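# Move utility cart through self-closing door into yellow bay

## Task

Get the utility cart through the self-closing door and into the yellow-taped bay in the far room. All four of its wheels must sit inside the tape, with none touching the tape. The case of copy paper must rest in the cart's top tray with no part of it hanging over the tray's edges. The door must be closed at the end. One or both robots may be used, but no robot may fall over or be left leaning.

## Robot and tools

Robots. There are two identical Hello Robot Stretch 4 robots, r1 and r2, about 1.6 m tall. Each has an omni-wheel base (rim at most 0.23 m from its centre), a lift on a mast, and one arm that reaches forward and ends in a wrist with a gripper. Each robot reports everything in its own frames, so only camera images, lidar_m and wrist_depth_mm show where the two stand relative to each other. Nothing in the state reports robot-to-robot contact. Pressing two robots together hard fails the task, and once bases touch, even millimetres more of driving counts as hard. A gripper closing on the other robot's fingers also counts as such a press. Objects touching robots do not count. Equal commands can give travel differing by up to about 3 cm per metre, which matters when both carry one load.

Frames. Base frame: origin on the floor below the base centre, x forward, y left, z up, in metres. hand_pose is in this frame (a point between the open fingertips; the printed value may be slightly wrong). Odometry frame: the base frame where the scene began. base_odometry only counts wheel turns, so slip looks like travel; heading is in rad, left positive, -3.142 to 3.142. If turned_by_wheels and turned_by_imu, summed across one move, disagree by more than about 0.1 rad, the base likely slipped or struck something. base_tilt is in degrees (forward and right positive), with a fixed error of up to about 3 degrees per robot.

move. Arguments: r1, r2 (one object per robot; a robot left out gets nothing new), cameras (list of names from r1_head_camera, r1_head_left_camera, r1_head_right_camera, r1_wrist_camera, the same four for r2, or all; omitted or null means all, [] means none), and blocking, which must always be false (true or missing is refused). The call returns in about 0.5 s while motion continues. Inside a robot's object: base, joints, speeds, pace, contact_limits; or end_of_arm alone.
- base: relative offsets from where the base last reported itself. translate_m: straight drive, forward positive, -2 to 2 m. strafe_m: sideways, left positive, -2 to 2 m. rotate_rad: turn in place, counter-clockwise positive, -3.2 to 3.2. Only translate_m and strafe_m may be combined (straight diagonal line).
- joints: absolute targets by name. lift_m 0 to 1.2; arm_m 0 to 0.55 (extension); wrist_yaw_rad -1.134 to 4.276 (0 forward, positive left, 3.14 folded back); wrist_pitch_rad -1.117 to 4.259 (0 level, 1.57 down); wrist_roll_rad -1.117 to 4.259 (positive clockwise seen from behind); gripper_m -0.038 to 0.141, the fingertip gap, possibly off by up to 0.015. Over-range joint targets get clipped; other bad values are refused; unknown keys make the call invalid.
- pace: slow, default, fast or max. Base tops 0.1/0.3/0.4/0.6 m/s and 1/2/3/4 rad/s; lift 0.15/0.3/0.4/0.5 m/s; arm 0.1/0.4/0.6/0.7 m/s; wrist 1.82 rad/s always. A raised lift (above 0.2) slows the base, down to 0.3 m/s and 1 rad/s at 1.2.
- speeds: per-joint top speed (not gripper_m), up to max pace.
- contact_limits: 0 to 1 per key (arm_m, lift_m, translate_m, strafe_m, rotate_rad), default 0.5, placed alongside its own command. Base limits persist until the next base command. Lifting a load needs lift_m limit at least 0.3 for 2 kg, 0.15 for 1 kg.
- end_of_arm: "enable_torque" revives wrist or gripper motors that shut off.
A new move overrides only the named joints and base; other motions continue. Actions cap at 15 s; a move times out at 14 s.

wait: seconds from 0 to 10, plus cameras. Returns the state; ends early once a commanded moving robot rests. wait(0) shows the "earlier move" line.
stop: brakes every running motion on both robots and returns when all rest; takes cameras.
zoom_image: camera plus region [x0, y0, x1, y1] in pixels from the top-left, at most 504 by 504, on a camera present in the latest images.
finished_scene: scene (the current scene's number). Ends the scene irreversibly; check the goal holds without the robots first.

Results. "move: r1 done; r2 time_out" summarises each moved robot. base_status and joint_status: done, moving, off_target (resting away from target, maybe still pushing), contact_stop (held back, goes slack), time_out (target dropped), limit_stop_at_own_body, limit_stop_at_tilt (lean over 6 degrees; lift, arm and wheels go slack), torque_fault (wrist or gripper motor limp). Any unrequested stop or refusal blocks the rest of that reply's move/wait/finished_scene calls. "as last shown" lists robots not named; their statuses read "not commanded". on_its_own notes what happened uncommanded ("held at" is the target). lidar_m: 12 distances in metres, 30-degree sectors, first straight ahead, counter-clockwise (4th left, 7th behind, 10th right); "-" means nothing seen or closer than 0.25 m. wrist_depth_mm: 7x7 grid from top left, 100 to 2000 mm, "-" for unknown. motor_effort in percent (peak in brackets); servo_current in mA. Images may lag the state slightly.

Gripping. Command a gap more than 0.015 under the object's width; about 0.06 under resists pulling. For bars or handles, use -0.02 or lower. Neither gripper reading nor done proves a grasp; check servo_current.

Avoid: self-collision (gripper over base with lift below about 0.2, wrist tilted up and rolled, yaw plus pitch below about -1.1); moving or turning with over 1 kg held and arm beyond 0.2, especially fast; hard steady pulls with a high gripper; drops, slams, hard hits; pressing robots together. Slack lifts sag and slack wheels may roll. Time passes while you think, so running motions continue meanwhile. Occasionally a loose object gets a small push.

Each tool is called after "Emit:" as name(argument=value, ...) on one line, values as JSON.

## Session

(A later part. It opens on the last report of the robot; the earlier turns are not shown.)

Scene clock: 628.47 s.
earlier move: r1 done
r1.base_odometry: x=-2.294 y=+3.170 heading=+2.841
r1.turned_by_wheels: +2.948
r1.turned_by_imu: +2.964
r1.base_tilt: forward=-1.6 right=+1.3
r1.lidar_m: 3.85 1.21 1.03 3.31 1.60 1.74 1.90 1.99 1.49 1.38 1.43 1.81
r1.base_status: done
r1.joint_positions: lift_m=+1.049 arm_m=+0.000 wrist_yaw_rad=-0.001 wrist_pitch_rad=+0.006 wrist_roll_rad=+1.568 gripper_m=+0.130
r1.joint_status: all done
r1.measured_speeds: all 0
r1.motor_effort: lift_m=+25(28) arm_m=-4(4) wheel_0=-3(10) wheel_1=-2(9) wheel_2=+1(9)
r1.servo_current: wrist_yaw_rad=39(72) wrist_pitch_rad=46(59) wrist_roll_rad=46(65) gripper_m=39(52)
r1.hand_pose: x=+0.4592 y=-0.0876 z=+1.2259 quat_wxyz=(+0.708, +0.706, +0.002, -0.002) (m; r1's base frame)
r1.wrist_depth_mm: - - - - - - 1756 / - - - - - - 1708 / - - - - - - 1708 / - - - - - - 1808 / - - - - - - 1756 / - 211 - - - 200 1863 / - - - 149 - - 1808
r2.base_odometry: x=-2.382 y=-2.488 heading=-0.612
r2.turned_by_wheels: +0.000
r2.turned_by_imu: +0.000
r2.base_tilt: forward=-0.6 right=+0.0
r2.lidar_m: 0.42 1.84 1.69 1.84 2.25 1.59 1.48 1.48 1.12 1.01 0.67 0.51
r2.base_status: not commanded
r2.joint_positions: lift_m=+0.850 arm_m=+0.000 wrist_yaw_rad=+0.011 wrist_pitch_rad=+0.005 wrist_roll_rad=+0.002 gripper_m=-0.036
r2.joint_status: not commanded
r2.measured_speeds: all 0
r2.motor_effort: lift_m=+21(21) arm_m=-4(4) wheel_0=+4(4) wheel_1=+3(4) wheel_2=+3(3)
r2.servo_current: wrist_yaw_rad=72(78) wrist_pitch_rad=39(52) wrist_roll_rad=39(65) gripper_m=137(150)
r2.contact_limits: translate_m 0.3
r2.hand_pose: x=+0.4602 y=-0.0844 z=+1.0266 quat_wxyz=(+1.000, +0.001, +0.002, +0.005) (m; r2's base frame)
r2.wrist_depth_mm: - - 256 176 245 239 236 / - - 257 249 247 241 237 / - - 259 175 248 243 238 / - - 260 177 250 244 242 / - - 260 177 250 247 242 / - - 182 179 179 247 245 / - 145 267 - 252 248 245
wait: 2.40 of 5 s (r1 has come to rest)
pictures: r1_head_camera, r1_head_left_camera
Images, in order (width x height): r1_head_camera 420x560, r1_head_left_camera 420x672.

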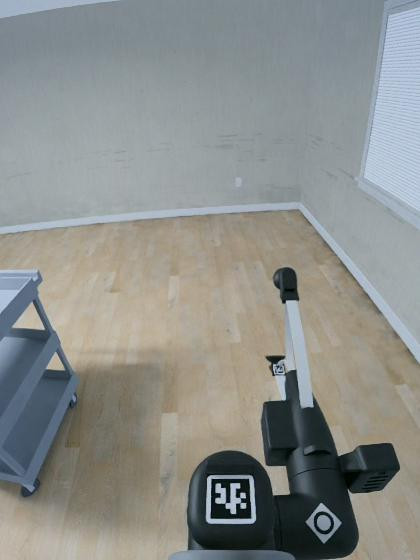

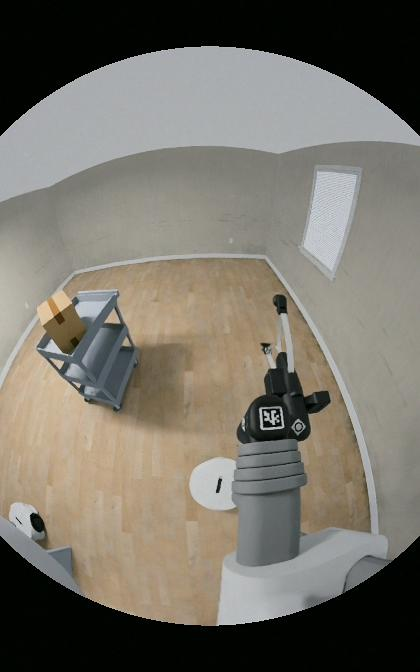

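Emit:
move(blocking=false, r1={"base":{"rotate_rad":-0.1},"joints":{"lift_m":0.35}}, cameras=[])

Emit:
wait(seconds=1.5, cameras=[])

Emit:
move(blocking=false, r1={"base":{"strafe_m":0.85}}, cameras=[])

Emit:
wait(seconds=6, cameras=["r1_head_camera","r1_wrist_camera"])

Scene clock: 643.63 s.
move: r1 moving
r1.base_odometry: x=-2.293 y=+3.170 heading=+2.742
r1.turned_by_wheels: -0.099
r1.turned_by_imu: -0.100
r1.base_tilt: forward=-1.6 right=+1.2
r1.lidar_m: 3.19 1.35 1.03 3.30 1.63 1.59 1.91 1.93 1.57 1.39 1.39 1.70
r1.base_status: rotate_rad moving
r1.joint_positions: lift_m=+1.013 arm_m=+0.000 wrist_yaw_rad=-0.001 wrist_pitch_rad=+0.006 wrist_roll_rad=+1.568 gripper_m=+0.130
r1.joint_status: lift_m moving
r1.measured_speeds: translate_m=-0.001 strafe_m=+0.000 rotate_rad=-0.056 lift_m=-0.146 arm_m=+0.000 wrist_yaw_rad=+0.000 wrist_pitch_rad=+0.000 wrist_roll_rad=+0.000
r1.motor_effort: lift_m=+11(23) arm_m=-4(4) wheel_0=+2(5) wheel_1=+4(7) wheel_2=+1(5)
r1.servo_current: wrist_yaw_rad=46(59) wrist_pitch_rad=52(52) wrist_roll_rad=52(65) gripper_m=46(52)
r1.hand_pose: x=+0.4592 y=-0.0876 z=+1.1890 quat_wxyz=(+0.708, +0.706, +0.002, -0.002) (m; r1's base frame)
r1.wrist_depth_mm: 1808 1863 1921 1921 - - 1708 / - - - - - - 1661 / - - - - - - 1661 / - - - - - - 1708 / - - - - - - 1708 / - 212 - - - 199 1756 / - - - 149 - - 1756
r2: as last shown
r2.lidar_m: 0.40 1.84 1.67 1.83 2.30 1.54 1.46 1.52 1.11 1.04 0.67 0.49
r2.motor_effort: lift_m=+21(21) arm_m=-4(4) wheel_0=+3(4) wheel_1=+3(4) wheel_2=+3(3)
r2.servo_current: wrist_yaw_rad=65(78) wrist_pitch_rad=39(52) wrist_roll_rad=39(52) gripper_m=130(143)
r2.contact_limits: translate_m 0.3
r2.wrist_depth_mm: - - 255 175 245 239 236 / - - 257 249 246 240 237 / - - 258 175 248 242 238 / - - 260 177 250 244 240 / - - 262 178 251 247 243 / - - 182 179 180 246 244 / - 145 266 - 253 247 244
pictures: none
No camera images: "cameras" was empty.

Scene clock: 645.13 s.
earlier move: r1 moving
r1.base_odometry: x=-2.293 y=+3.170 heading=+2.742
r1.turned_by_wheels: +0.000
r1.turned_by_imu: +0.000
r1.base_tilt: forward=-1.6 right=+1.3
r1.lidar_m: 3.19 1.37 1.01 3.32 1.71 1.60 1.90 1.94 1.54 1.39 1.41 1.68
r1.base_status: done
r1.joint_positions: lift_m=+0.600 arm_m=+0.000 wrist_yaw_rad=-0.001 wrist_pitch_rad=+0.006 wrist_roll_rad=+1.568 gripper_m=+0.130
r1.joint_status: lift_m moving
r1.measured_speeds: translate_m=+0.000 strafe_m=+0.000 rotate_rad=+0.000 lift_m=-0.300 arm_m=+0.000 wrist_yaw_rad=+0.000 wrist_pitch_rad=+0.000 wrist_roll_rad=+0.000
r1.motor_effort: lift_m=+10(23) arm_m=-4(4) wheel_0=+3(5) wheel_1=+3(7) wheel_2=+0(5)
r1.servo_current: wrist_yaw_rad=46(65) wrist_pitch_rad=46(52) wrist_roll_rad=52(65) gripper_m=46(52)
r1.hand_pose: x=+0.4592 y=-0.0876 z=+0.7760 quat_wxyz=(+0.708, +0.706, +0.002, -0.002) (m; r1's base frame)
r1.wrist_depth_mm: 1808 1863 1863 1983 - 1576 1098 / - - - - - 1537 1118 / - - - - - 1537 1138 / - - - - - 1618 1118 / - - - - - 1661 1160 / - 211 - - - 200 1138 / - - - 149 - 1576 1160
r2.base_odometry: x=-2.382 y=-2.488 heading=-0.612
r2.turned_by_wheels: +0.000
r2.turned_by_imu: +0.000
r2.base_tilt: forward=-0.7 right=+0.0
r2.lidar_m: 0.40 1.87 1.66 1.81 2.29 1.59 1.47 1.51 1.11 1.02 0.63 0.49
r2.base_status: not commanded
r2.joint_positions: lift_m=+0.850 arm_m=+0.000 wrist_yaw_rad=+0.011 wrist_pitch_rad=+0.005 wrist_roll_rad=+0.002 gripper_m=-0.036
r2.joint_status: not commanded
r2.measured_speeds: all 0
r2.motor_effort: lift_m=+21(21) arm_m=-3(4) wheel_0=+4(4) wheel_1=+3(4) wheel_2=+2(3)
r2.servo_current: wrist_yaw_rad=59(78) wrist_pitch_rad=39(52) wrist_roll_rad=39(52) gripper_m=143(143)
r2.contact_limits: translate_m 0.3
r2.hand_pose: x=+0.4602 y=-0.0844 z=+1.0266 quat_wxyz=(+1.000, +0.001, +0.002, +0.005) (m; r2's base frame)
r2.wrist_depth_mm: - - 255 175 245 239 236 / - - 256 248 248 241 236 / - - 258 175 248 243 239 / - - 260 177 250 243 241 / - - 263 178 251 246 242 / - - 182 179 179 247 244 / - 145 265 - 254 247 245
wait: 1.50 s; no rest
pictures: none
No camera images: "cameras" was empty.

Scene clock: 645.63 s.
earlier move: r1 moving
move: r1 moving
r1.base_odometry: x=-2.308 y=+3.136 heading=+2.742
r1.turned_by_wheels: +0.000
r1.turned_by_imu: +0.000
r1.base_tilt: forward=-1.6 right=+1.3
r1.lidar_m: 3.28 1.31 0.98 3.27 1.80 1.58 1.91 1.94 1.61 1.42 1.45 1.75
r1.base_status: strafe_m moving
r1.joint_positions: lift_m=+0.454 arm_m=+0.000 wrist_yaw_rad=-0.001 wrist_pitch_rad=+0.006 wrist_roll_rad=+1.568 gripper_m=+0.130
r1.joint_status: lift_m moving
r1.measured_speeds: translate_m=+0.000 strafe_m=+0.141 rotate_rad=+0.001 lift_m=-0.254 arm_m=+0.000 wrist_yaw_rad=+0.000 wrist_pitch_rad=+0.000 wrist_roll_rad=+0.000
r1.motor_effort: lift_m=+13(14) arm_m=-3(4) wheel_0=-9(10) wheel_1=+9(10) wheel_2=+0(1)
r1.servo_current: wrist_yaw_rad=52(65) wrist_pitch_rad=52(52) wrist_roll_rad=59(59) gripper_m=39(52)
r1.hand_pose: x=+0.4592 y=-0.0876 z=+0.6303 quat_wxyz=(+0.708, +0.706, +0.002, -0.002) (m; r1's base frame)
r1.wrist_depth_mm: 1808 1921 1921 - - 1255 878 / - - - - - 1281 891 / - - - - - 1281 917 / - - - - - 1308 931 / - - - - - 1281 946 / - 211 - - - 200 931 / - - - 149 - 1308 931
r2: as last shown
r2.base_tilt: forward=-0.7 right=+0.1
r2.lidar_m: 0.40 1.82 1.68 1.79 2.30 1.58 1.46 1.51 1.10 1.03 0.69 0.51
r2.motor_effort: lift_m=+21(21) arm_m=-3(4) wheel_0=+4(4) wheel_1=+4(4) wheel_2=+3(3)
r2.servo_current: wrist_yaw_rad=59(72) wrist_pitch_rad=46(46) wrist_roll_rad=39(46) gripper_m=137(143)
r2.contact_limits: translate_m 0.3
r2.wrist_depth_mm: - - 255 176 243 239 236 / - - 257 247 246 241 236 / - - 258 175 249 243 239 / - - 260 177 250 244 241 / - - 263 178 251 246 242 / - - 183 179 179 248 243 / - 154 266 - 254 247 245
pictures: none
No camera images: "cameras" was empty.

Scene clock: 649.30 s.
earlier move: r1 done
r1.base_odometry: x=-2.624 y=+2.387 heading=+2.742
r1.turned_by_wheels: +0.000
r1.turned_by_imu: +0.005
r1.base_tilt: forward=-1.6 right=+1.2
r1.lidar_m: 0.45 0.44 0.58 2.48 2.50 1.19 1.18 2.12 2.51 2.22 2.24 2.69
r1.base_status: done
r1.joint_positions: lift_m=+0.350 arm_m=+0.000 wrist_yaw_rad=-0.001 wrist_pitch_rad=+0.006 wrist_roll_rad=+1.568 gripper_m=+0.130
r1.joint_status: all done
r1.measured_speeds: all 0
r1.motor_effort: lift_m=+13(14) arm_m=-4(4) wheel_0=-1(11) wheel_1=+2(11) wheel_2=+0(1)
r1.servo_current: wrist_yaw_rad=59(72) wrist_pitch_rad=46(59) wrist_roll_rad=46(72) gripper_m=39(52)
r1.hand_pose: x=+0.4592 y=-0.0876 z=+0.5269 quat_wxyz=(+0.708, +0.706, +0.002, -0.002) (m; r1's base frame)
r1.wrist_depth_mm: - - - - 1921 1042 741 / - - - - 1921 1060 741 / - - - - - 1078 750 / - - - - - 1078 750 / - - - - - 1060 768 / - 211 - - 1921 199 750 / - 603 - 141 1708 668 723
r2.base_odometry: x=-2.382 y=-2.488 heading=-0.612
r2.turned_by_wheels: +0.000
r2.turned_by_imu: +0.001
r2.base_tilt: forward=-0.6 right=+0.1
r2.lidar_m: 0.40 1.33 1.23 1.82 2.27 1.58 1.47 1.52 1.11 1.03 0.70 0.50
r2.base_status: not commanded
r2.joint_positions: lift_m=+0.850 arm_m=+0.000 wrist_yaw_rad=+0.011 wrist_pitch_rad=+0.005 wrist_roll_rad=+0.002 gripper_m=-0.036
r2.joint_status: not commanded
r2.measured_speeds: all 0
r2.motor_effort: lift_m=+21(21) arm_m=-4(4) wheel_0=+3(4) wheel_1=+4(4) wheel_2=+3(3)
r2.servo_current: wrist_yaw_rad=59(78) wrist_pitch_rad=39(59) wrist_roll_rad=46(59) gripper_m=143(143)
r2.contact_limits: translate_m 0.3
r2.hand_pose: x=+0.4602 y=-0.0844 z=+1.0266 quat_wxyz=(+1.000, +0.001, +0.002, +0.005) (m; r2's base frame)
r2.wrist_depth_mm: - - 255 175 246 240 236 / - - 257 249 245 240 237 / - - 259 175 247 243 239 / - - 260 177 250 245 240 / - - 262 178 251 246 242 / - - 182 179 179 247 243 / - 154 267 - 253 247 245
wait: 3.67 of 6 s (r1 has come to rest)
pictures: r1_head_camera, r1_wrist_camera
Images, in order (width x height): r1_head_camera 420x560, r1_wrist_camera 616x392.

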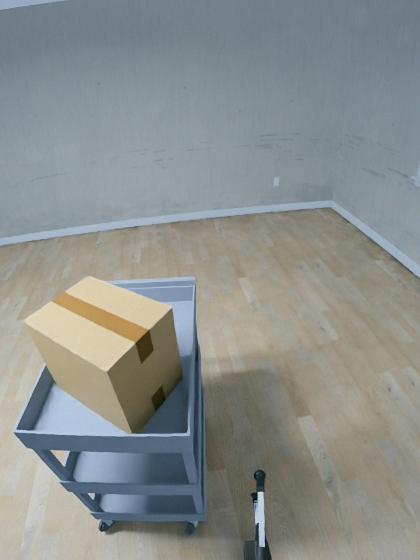

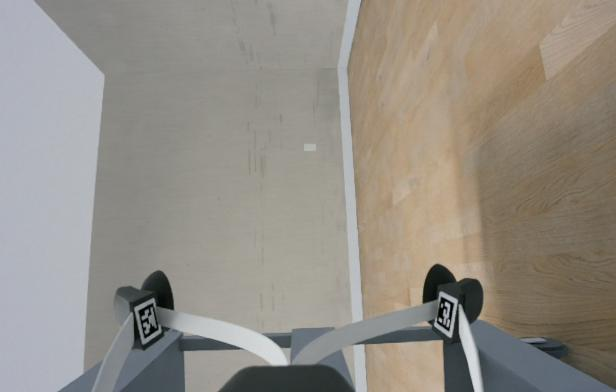

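Emit:
move(blocking=false, r1={"base":{"translate_m":-0.15,"strafe_m":0.38}}, cameras=[])

Emit:
wait(seconds=5, cameras=["r1_head_camera","r1_wrist_camera"])

Scene clock: 659.80 s.
move: r1 moving
r1.base_odometry: x=-2.625 y=+2.355 heading=+2.742
r1.turned_by_wheels: +0.000
r1.turned_by_imu: +0.000
r1.base_tilt: forward=-1.5 right=+1.3
r1.lidar_m: 0.45 0.44 0.62 2.46 2.48 1.22 1.16 2.10 2.54 2.24 2.27 2.71
r1.base_status: translate_m moving; strafe_m moving
r1.joint_positions: lift_m=+0.350 arm_m=+0.000 wrist_yaw_rad=-0.001 wrist_pitch_rad=+0.006 wrist_roll_rad=+1.568 gripper_m=+0.130
r1.joint_status: not commanded
r1.measured_speeds: translate_m=-0.044 strafe_m=+0.115 rotate_rad=-0.006 lift_m=+0.000 arm_m=+0.000 wrist_yaw_rad=+0.000 wrist_pitch_rad=+0.000 wrist_roll_rad=+0.000
r1.motor_effort: lift_m=+13(13) arm_m=-3(4) wheel_0=-10(12) wheel_1=+8(8) wheel_2=+6(6)
r1.servo_current: wrist_yaw_rad=33(65) wrist_pitch_rad=46(59) wrist_roll_rad=46(59) gripper_m=46(46)
r1.hand_pose: x=+0.4592 y=-0.0876 z=+0.5269 quat_wxyz=(+0.708, +0.706, +0.002, -0.002) (m; r1's base frame)
r1.wrist_depth_mm: - - - - 1921 1025 741 / - - - - 1983 1042 732 / - - - - - 1060 750 / - - - - - 1078 759 / - - - - - 1078 759 / - 211 - - 1708 199 759 / - 559 - 140 1661 831 -
r2: as last shown
r2.turned_by_imu: +0.000
r2.base_tilt: forward=-0.7 right=+0.1
r2.lidar_m: 0.41 1.27 1.24 1.84 2.30 1.57 1.46 1.49 1.12 1.02 0.69 0.49
r2.motor_effort: lift_m=+21(21) arm_m=-4(4) wheel_0=+4(4) wheel_1=+4(4) wheel_2=+3(3)
r2.servo_current: wrist_yaw_rad=65(72) wrist_pitch_rad=33(52) wrist_roll_rad=46(59) gripper_m=143(143)
r2.contact_limits: translate_m 0.3
r2.wrist_depth_mm: - - 256 175 244 239 237 / - - 256 250 247 241 237 / - - 258 175 248 243 238 / - - 262 177 250 245 240 / - - 263 178 251 247 241 / - - 182 179 179 246 245 / - 154 267 - 254 248 245
pictures: none
No camera images: "cameras" was empty.

Scene clock: 662.13 s.
earlier move: r1 done
r1.base_odometry: x=-2.634 y=+1.979 heading=+2.742
r1.turned_by_wheels: +0.000
r1.turned_by_imu: +0.002
r1.base_tilt: forward=-1.6 right=+1.3
r1.lidar_m: 0.55 0.59 2.36 2.08 2.10 0.94 1.00 2.19 2.44 2.61 2.63 0.58
r1.base_status: done
r1.joint_positions: lift_m=+0.350 arm_m=+0.000 wrist_yaw_rad=-0.001 wrist_pitch_rad=+0.006 wrist_roll_rad=+1.568 gripper_m=+0.130
r1.joint_status: not commanded
r1.measured_speeds: all 0
r1.motor_effort: lift_m=+13(13) arm_m=-4(4) wheel_0=-1(12) wheel_1=+1(9) wheel_2=+2(6)
r1.servo_current: wrist_yaw_rad=65(65) wrist_pitch_rad=52(59) wrist_roll_rad=46(65) gripper_m=46(52)
r1.hand_pose: x=+0.4592 y=-0.0876 z=+0.5269 quat_wxyz=(+0.708, +0.706, +0.002, -0.002) (m; r1's base frame)
r1.wrist_depth_mm: - - - - 1921 1042 723 / 370 377 389 - 379 382 382 / 402 591 - - 1863 - 504 / 399 549 - - 976 - 512 / 394 544 - - 1863 - - / 392 210 - - 193 195 517 / 384 492 - 140 1661 1281 -
r2.base_odometry: x=-2.382 y=-2.488 heading=-0.612
r2.turned_by_wheels: +0.000
r2.turned_by_imu: +0.000
r2.base_tilt: forward=-0.6 right=+0.0
r2.lidar_m: 0.41 3.33 0.96 1.85 2.30 1.58 1.47 1.51 1.10 1.02 0.68 0.49
r2.base_status: not commanded
r2.joint_positions: lift_m=+0.850 arm_m=+0.000 wrist_yaw_rad=+0.011 wrist_pitch_rad=+0.005 wrist_roll_rad=+0.002 gripper_m=-0.036
r2.joint_status: not commanded
r2.measured_speeds: all 0
r2.motor_effort: lift_m=+21(21) arm_m=-4(4) wheel_0=+4(4) wheel_1=+4(4) wheel_2=+3(3)
r2.servo_current: wrist_yaw_rad=72(72) wrist_pitch_rad=46(52) wrist_roll_rad=46(65) gripper_m=143(143)
r2.contact_limits: translate_m 0.3
r2.hand_pose: x=+0.4602 y=-0.0844 z=+1.0266 quat_wxyz=(+1.000, +0.001, +0.002, +0.005) (m; r2's base frame)
r2.wrist_depth_mm: - - 256 175 245 240 236 / - - 257 248 247 241 236 / - - 257 175 249 242 239 / - - 260 177 250 244 241 / - - 263 178 251 246 243 / - - 182 179 179 248 242 / - 154 266 - 253 248 245
wait: 2.33 of 5 s (r1 has come to rest)
pictures: r1_head_camera, r1_wrist_camera
Images, in order (width x height): r1_head_camera 420x560, r1_wrist_camera 616x392.

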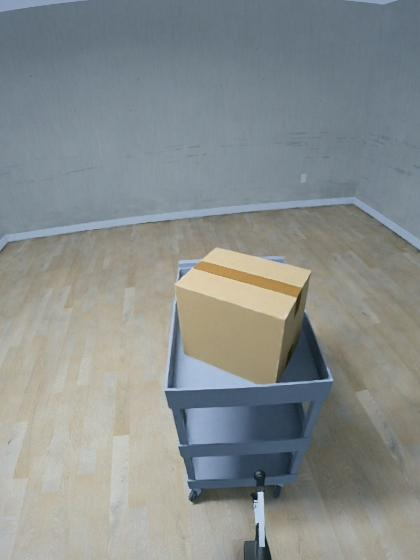

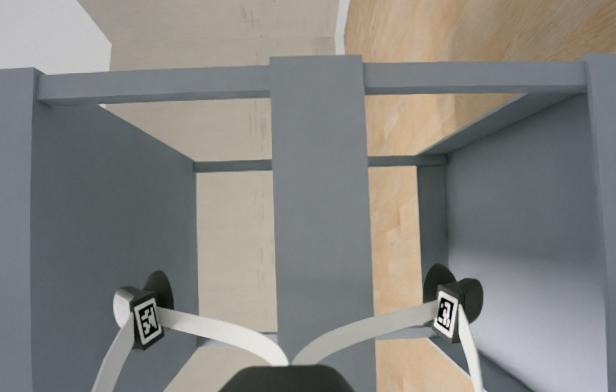

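Emit:
move(blocking=false, r1={"base":{"translate_m":0.12,"strafe_m":0.03},"joints":{"lift_m":0.327,"gripper_m":0.141}}, cameras=[])

Emit:
wait(seconds=3, cameras=["r1_wrist_camera"])

Scene clock: 670.13 s.
move: r1 moving
r1.base_odometry: x=-2.666 y=+1.983 heading=+2.742
r1.turned_by_wheels: +0.000
r1.turned_by_imu: +0.000
r1.base_tilt: forward=-1.6 right=+1.3
r1.lidar_m: 0.52 0.53 2.33 2.08 2.11 0.96 1.02 2.19 2.48 2.61 2.64 0.56
r1.base_status: translate_m moving; strafe_m moving
r1.joint_positions: lift_m=+0.328 arm_m=+0.000 wrist_yaw_rad=-0.001 wrist_pitch_rad=+0.006 wrist_roll_rad=+1.568 gripper_m=+0.139
r1.joint_status: lift_m moving; gripper_m moving
r1.measured_speeds: translate_m=+0.122 strafe_m=+0.030 rotate_rad=-0.004 lift_m=-0.020 arm_m=+0.000 wrist_yaw_rad=+0.000 wrist_pitch_rad=+0.000 wrist_roll_rad=+0.000
r1.motor_effort: lift_m=+12(13) arm_m=-4(4) wheel_0=+2(7) wheel_1=+7(9) wheel_2=-8(8)
r1.servo_current: wrist_yaw_rad=59(65) wrist_pitch_rad=46(52) wrist_roll_rad=52(59) gripper_m=59(59)
r1.hand_pose: x=+0.4592 y=-0.0876 z=+0.5044 quat_wxyz=(+0.708, +0.706, +0.002, -0.002) (m; r1's base frame)
r1.wrist_depth_mm: - - - - 1618 917 668 / 345 353 357 - 375 357 362 / 436 647 - - 1863 - 473 / 427 591 - - 1983 - 480 / 430 591 - - 1808 - 484 / 407 210 - - 211 195 484 / 421 504 - 142 1661 - 484
r2: as last shown
r2.base_tilt: forward=-0.7 right=+0.0
r2.lidar_m: 0.41 3.35 0.96 1.85 2.29 1.58 1.47 1.49 1.11 1.01 0.69 0.50
r2.motor_effort: lift_m=+21(21) arm_m=-4(4) wheel_0=+4(4) wheel_1=+3(4) wheel_2=+3(3)
r2.servo_current: wrist_yaw_rad=59(65) wrist_pitch_rad=46(46) wrist_roll_rad=59(59) gripper_m=130(143)
r2.contact_limits: translate_m 0.3
r2.wrist_depth_mm: - - 255 176 244 239 236 / - - 257 250 245 241 237 / - - 259 175 248 243 238 / - - 260 177 250 245 241 / - - 263 177 252 246 243 / - - 183 179 179 247 243 / - 154 266 - 253 247 245
pictures: none
No camera images: "cameras" was empty.

Scene clock: 671.30 s.
earlier move: r1 done
r1.base_odometry: x=-2.756 y=+1.998 heading=+2.742
r1.turned_by_wheels: +0.000
r1.turned_by_imu: +0.000
r1.base_tilt: forward=-1.6 right=+1.2
r1.lidar_m: 0.44 0.48 2.35 2.08 2.09 1.03 1.09 2.28 2.61 2.65 2.65 0.48
r1.base_status: done
r1.joint_positions: lift_m=+0.328 arm_m=+0.000 wrist_yaw_rad=-0.001 wrist_pitch_rad=+0.006 wrist_roll_rad=+1.568 gripper_m=+0.141
r1.joint_status: all done
r1.measured_speeds: all 0
r1.motor_effort: lift_m=+13(13) arm_m=-3(4) wheel_0=+1(7) wheel_1=+3(9) wheel_2=+0(9)
r1.servo_current: wrist_yaw_rad=46(65) wrist_pitch_rad=39(59) wrist_roll_rad=65(65) gripper_m=46(59)
r1.hand_pose: x=+0.4592 y=-0.0876 z=+0.5039 quat_wxyz=(+0.708, +0.706, +0.002, -0.002) (m; r1's base frame)
r1.wrist_depth_mm: - - - - 1576 991 - / 418 - - - 1661 1138 473 / 439 597 - - 1661 - 477 / 433 597 - - 1499 831 477 / 430 585 - - 1576 820 477 / 424 210 183 - 191 195 484 / 418 539 - 142 1618 683 480
r2.base_odometry: x=-2.382 y=-2.488 heading=-0.612
r2.turned_by_wheels: +0.000
r2.turned_by_imu: +0.000
r2.base_tilt: forward=-0.6 right=+0.1
r2.lidar_m: 0.39 3.34 1.02 1.84 2.29 1.59 1.45 1.53 1.11 1.02 0.69 0.49
r2.base_status: not commanded
r2.joint_positions: lift_m=+0.850 arm_m=+0.000 wrist_yaw_rad=+0.011 wrist_pitch_rad=+0.005 wrist_roll_rad=+0.002 gripper_m=-0.036
r2.joint_status: not commanded
r2.measured_speeds: all 0
r2.motor_effort: lift_m=+21(21) arm_m=-4(4) wheel_0=+4(4) wheel_1=+4(4) wheel_2=+3(3)
r2.servo_current: wrist_yaw_rad=59(78) wrist_pitch_rad=46(46) wrist_roll_rad=46(59) gripper_m=137(143)
r2.contact_limits: translate_m 0.3
r2.hand_pose: x=+0.4602 y=-0.0844 z=+1.0266 quat_wxyz=(+1.000, +0.001, +0.002, +0.005) (m; r2's base frame)
r2.wrist_depth_mm: - - 256 176 244 239 236 / - - 256 249 246 241 237 / - - 260 175 248 243 238 / - - 259 177 250 244 241 / - - 263 179 251 246 243 / - - 182 179 179 247 244 / - 154 266 - 254 247 246
wait: 1.17 of 3 s (r1 has come to rest)
pictures: r1_wrist_camera
Images, in order (width x height): r1_wrist_camera 616x392.

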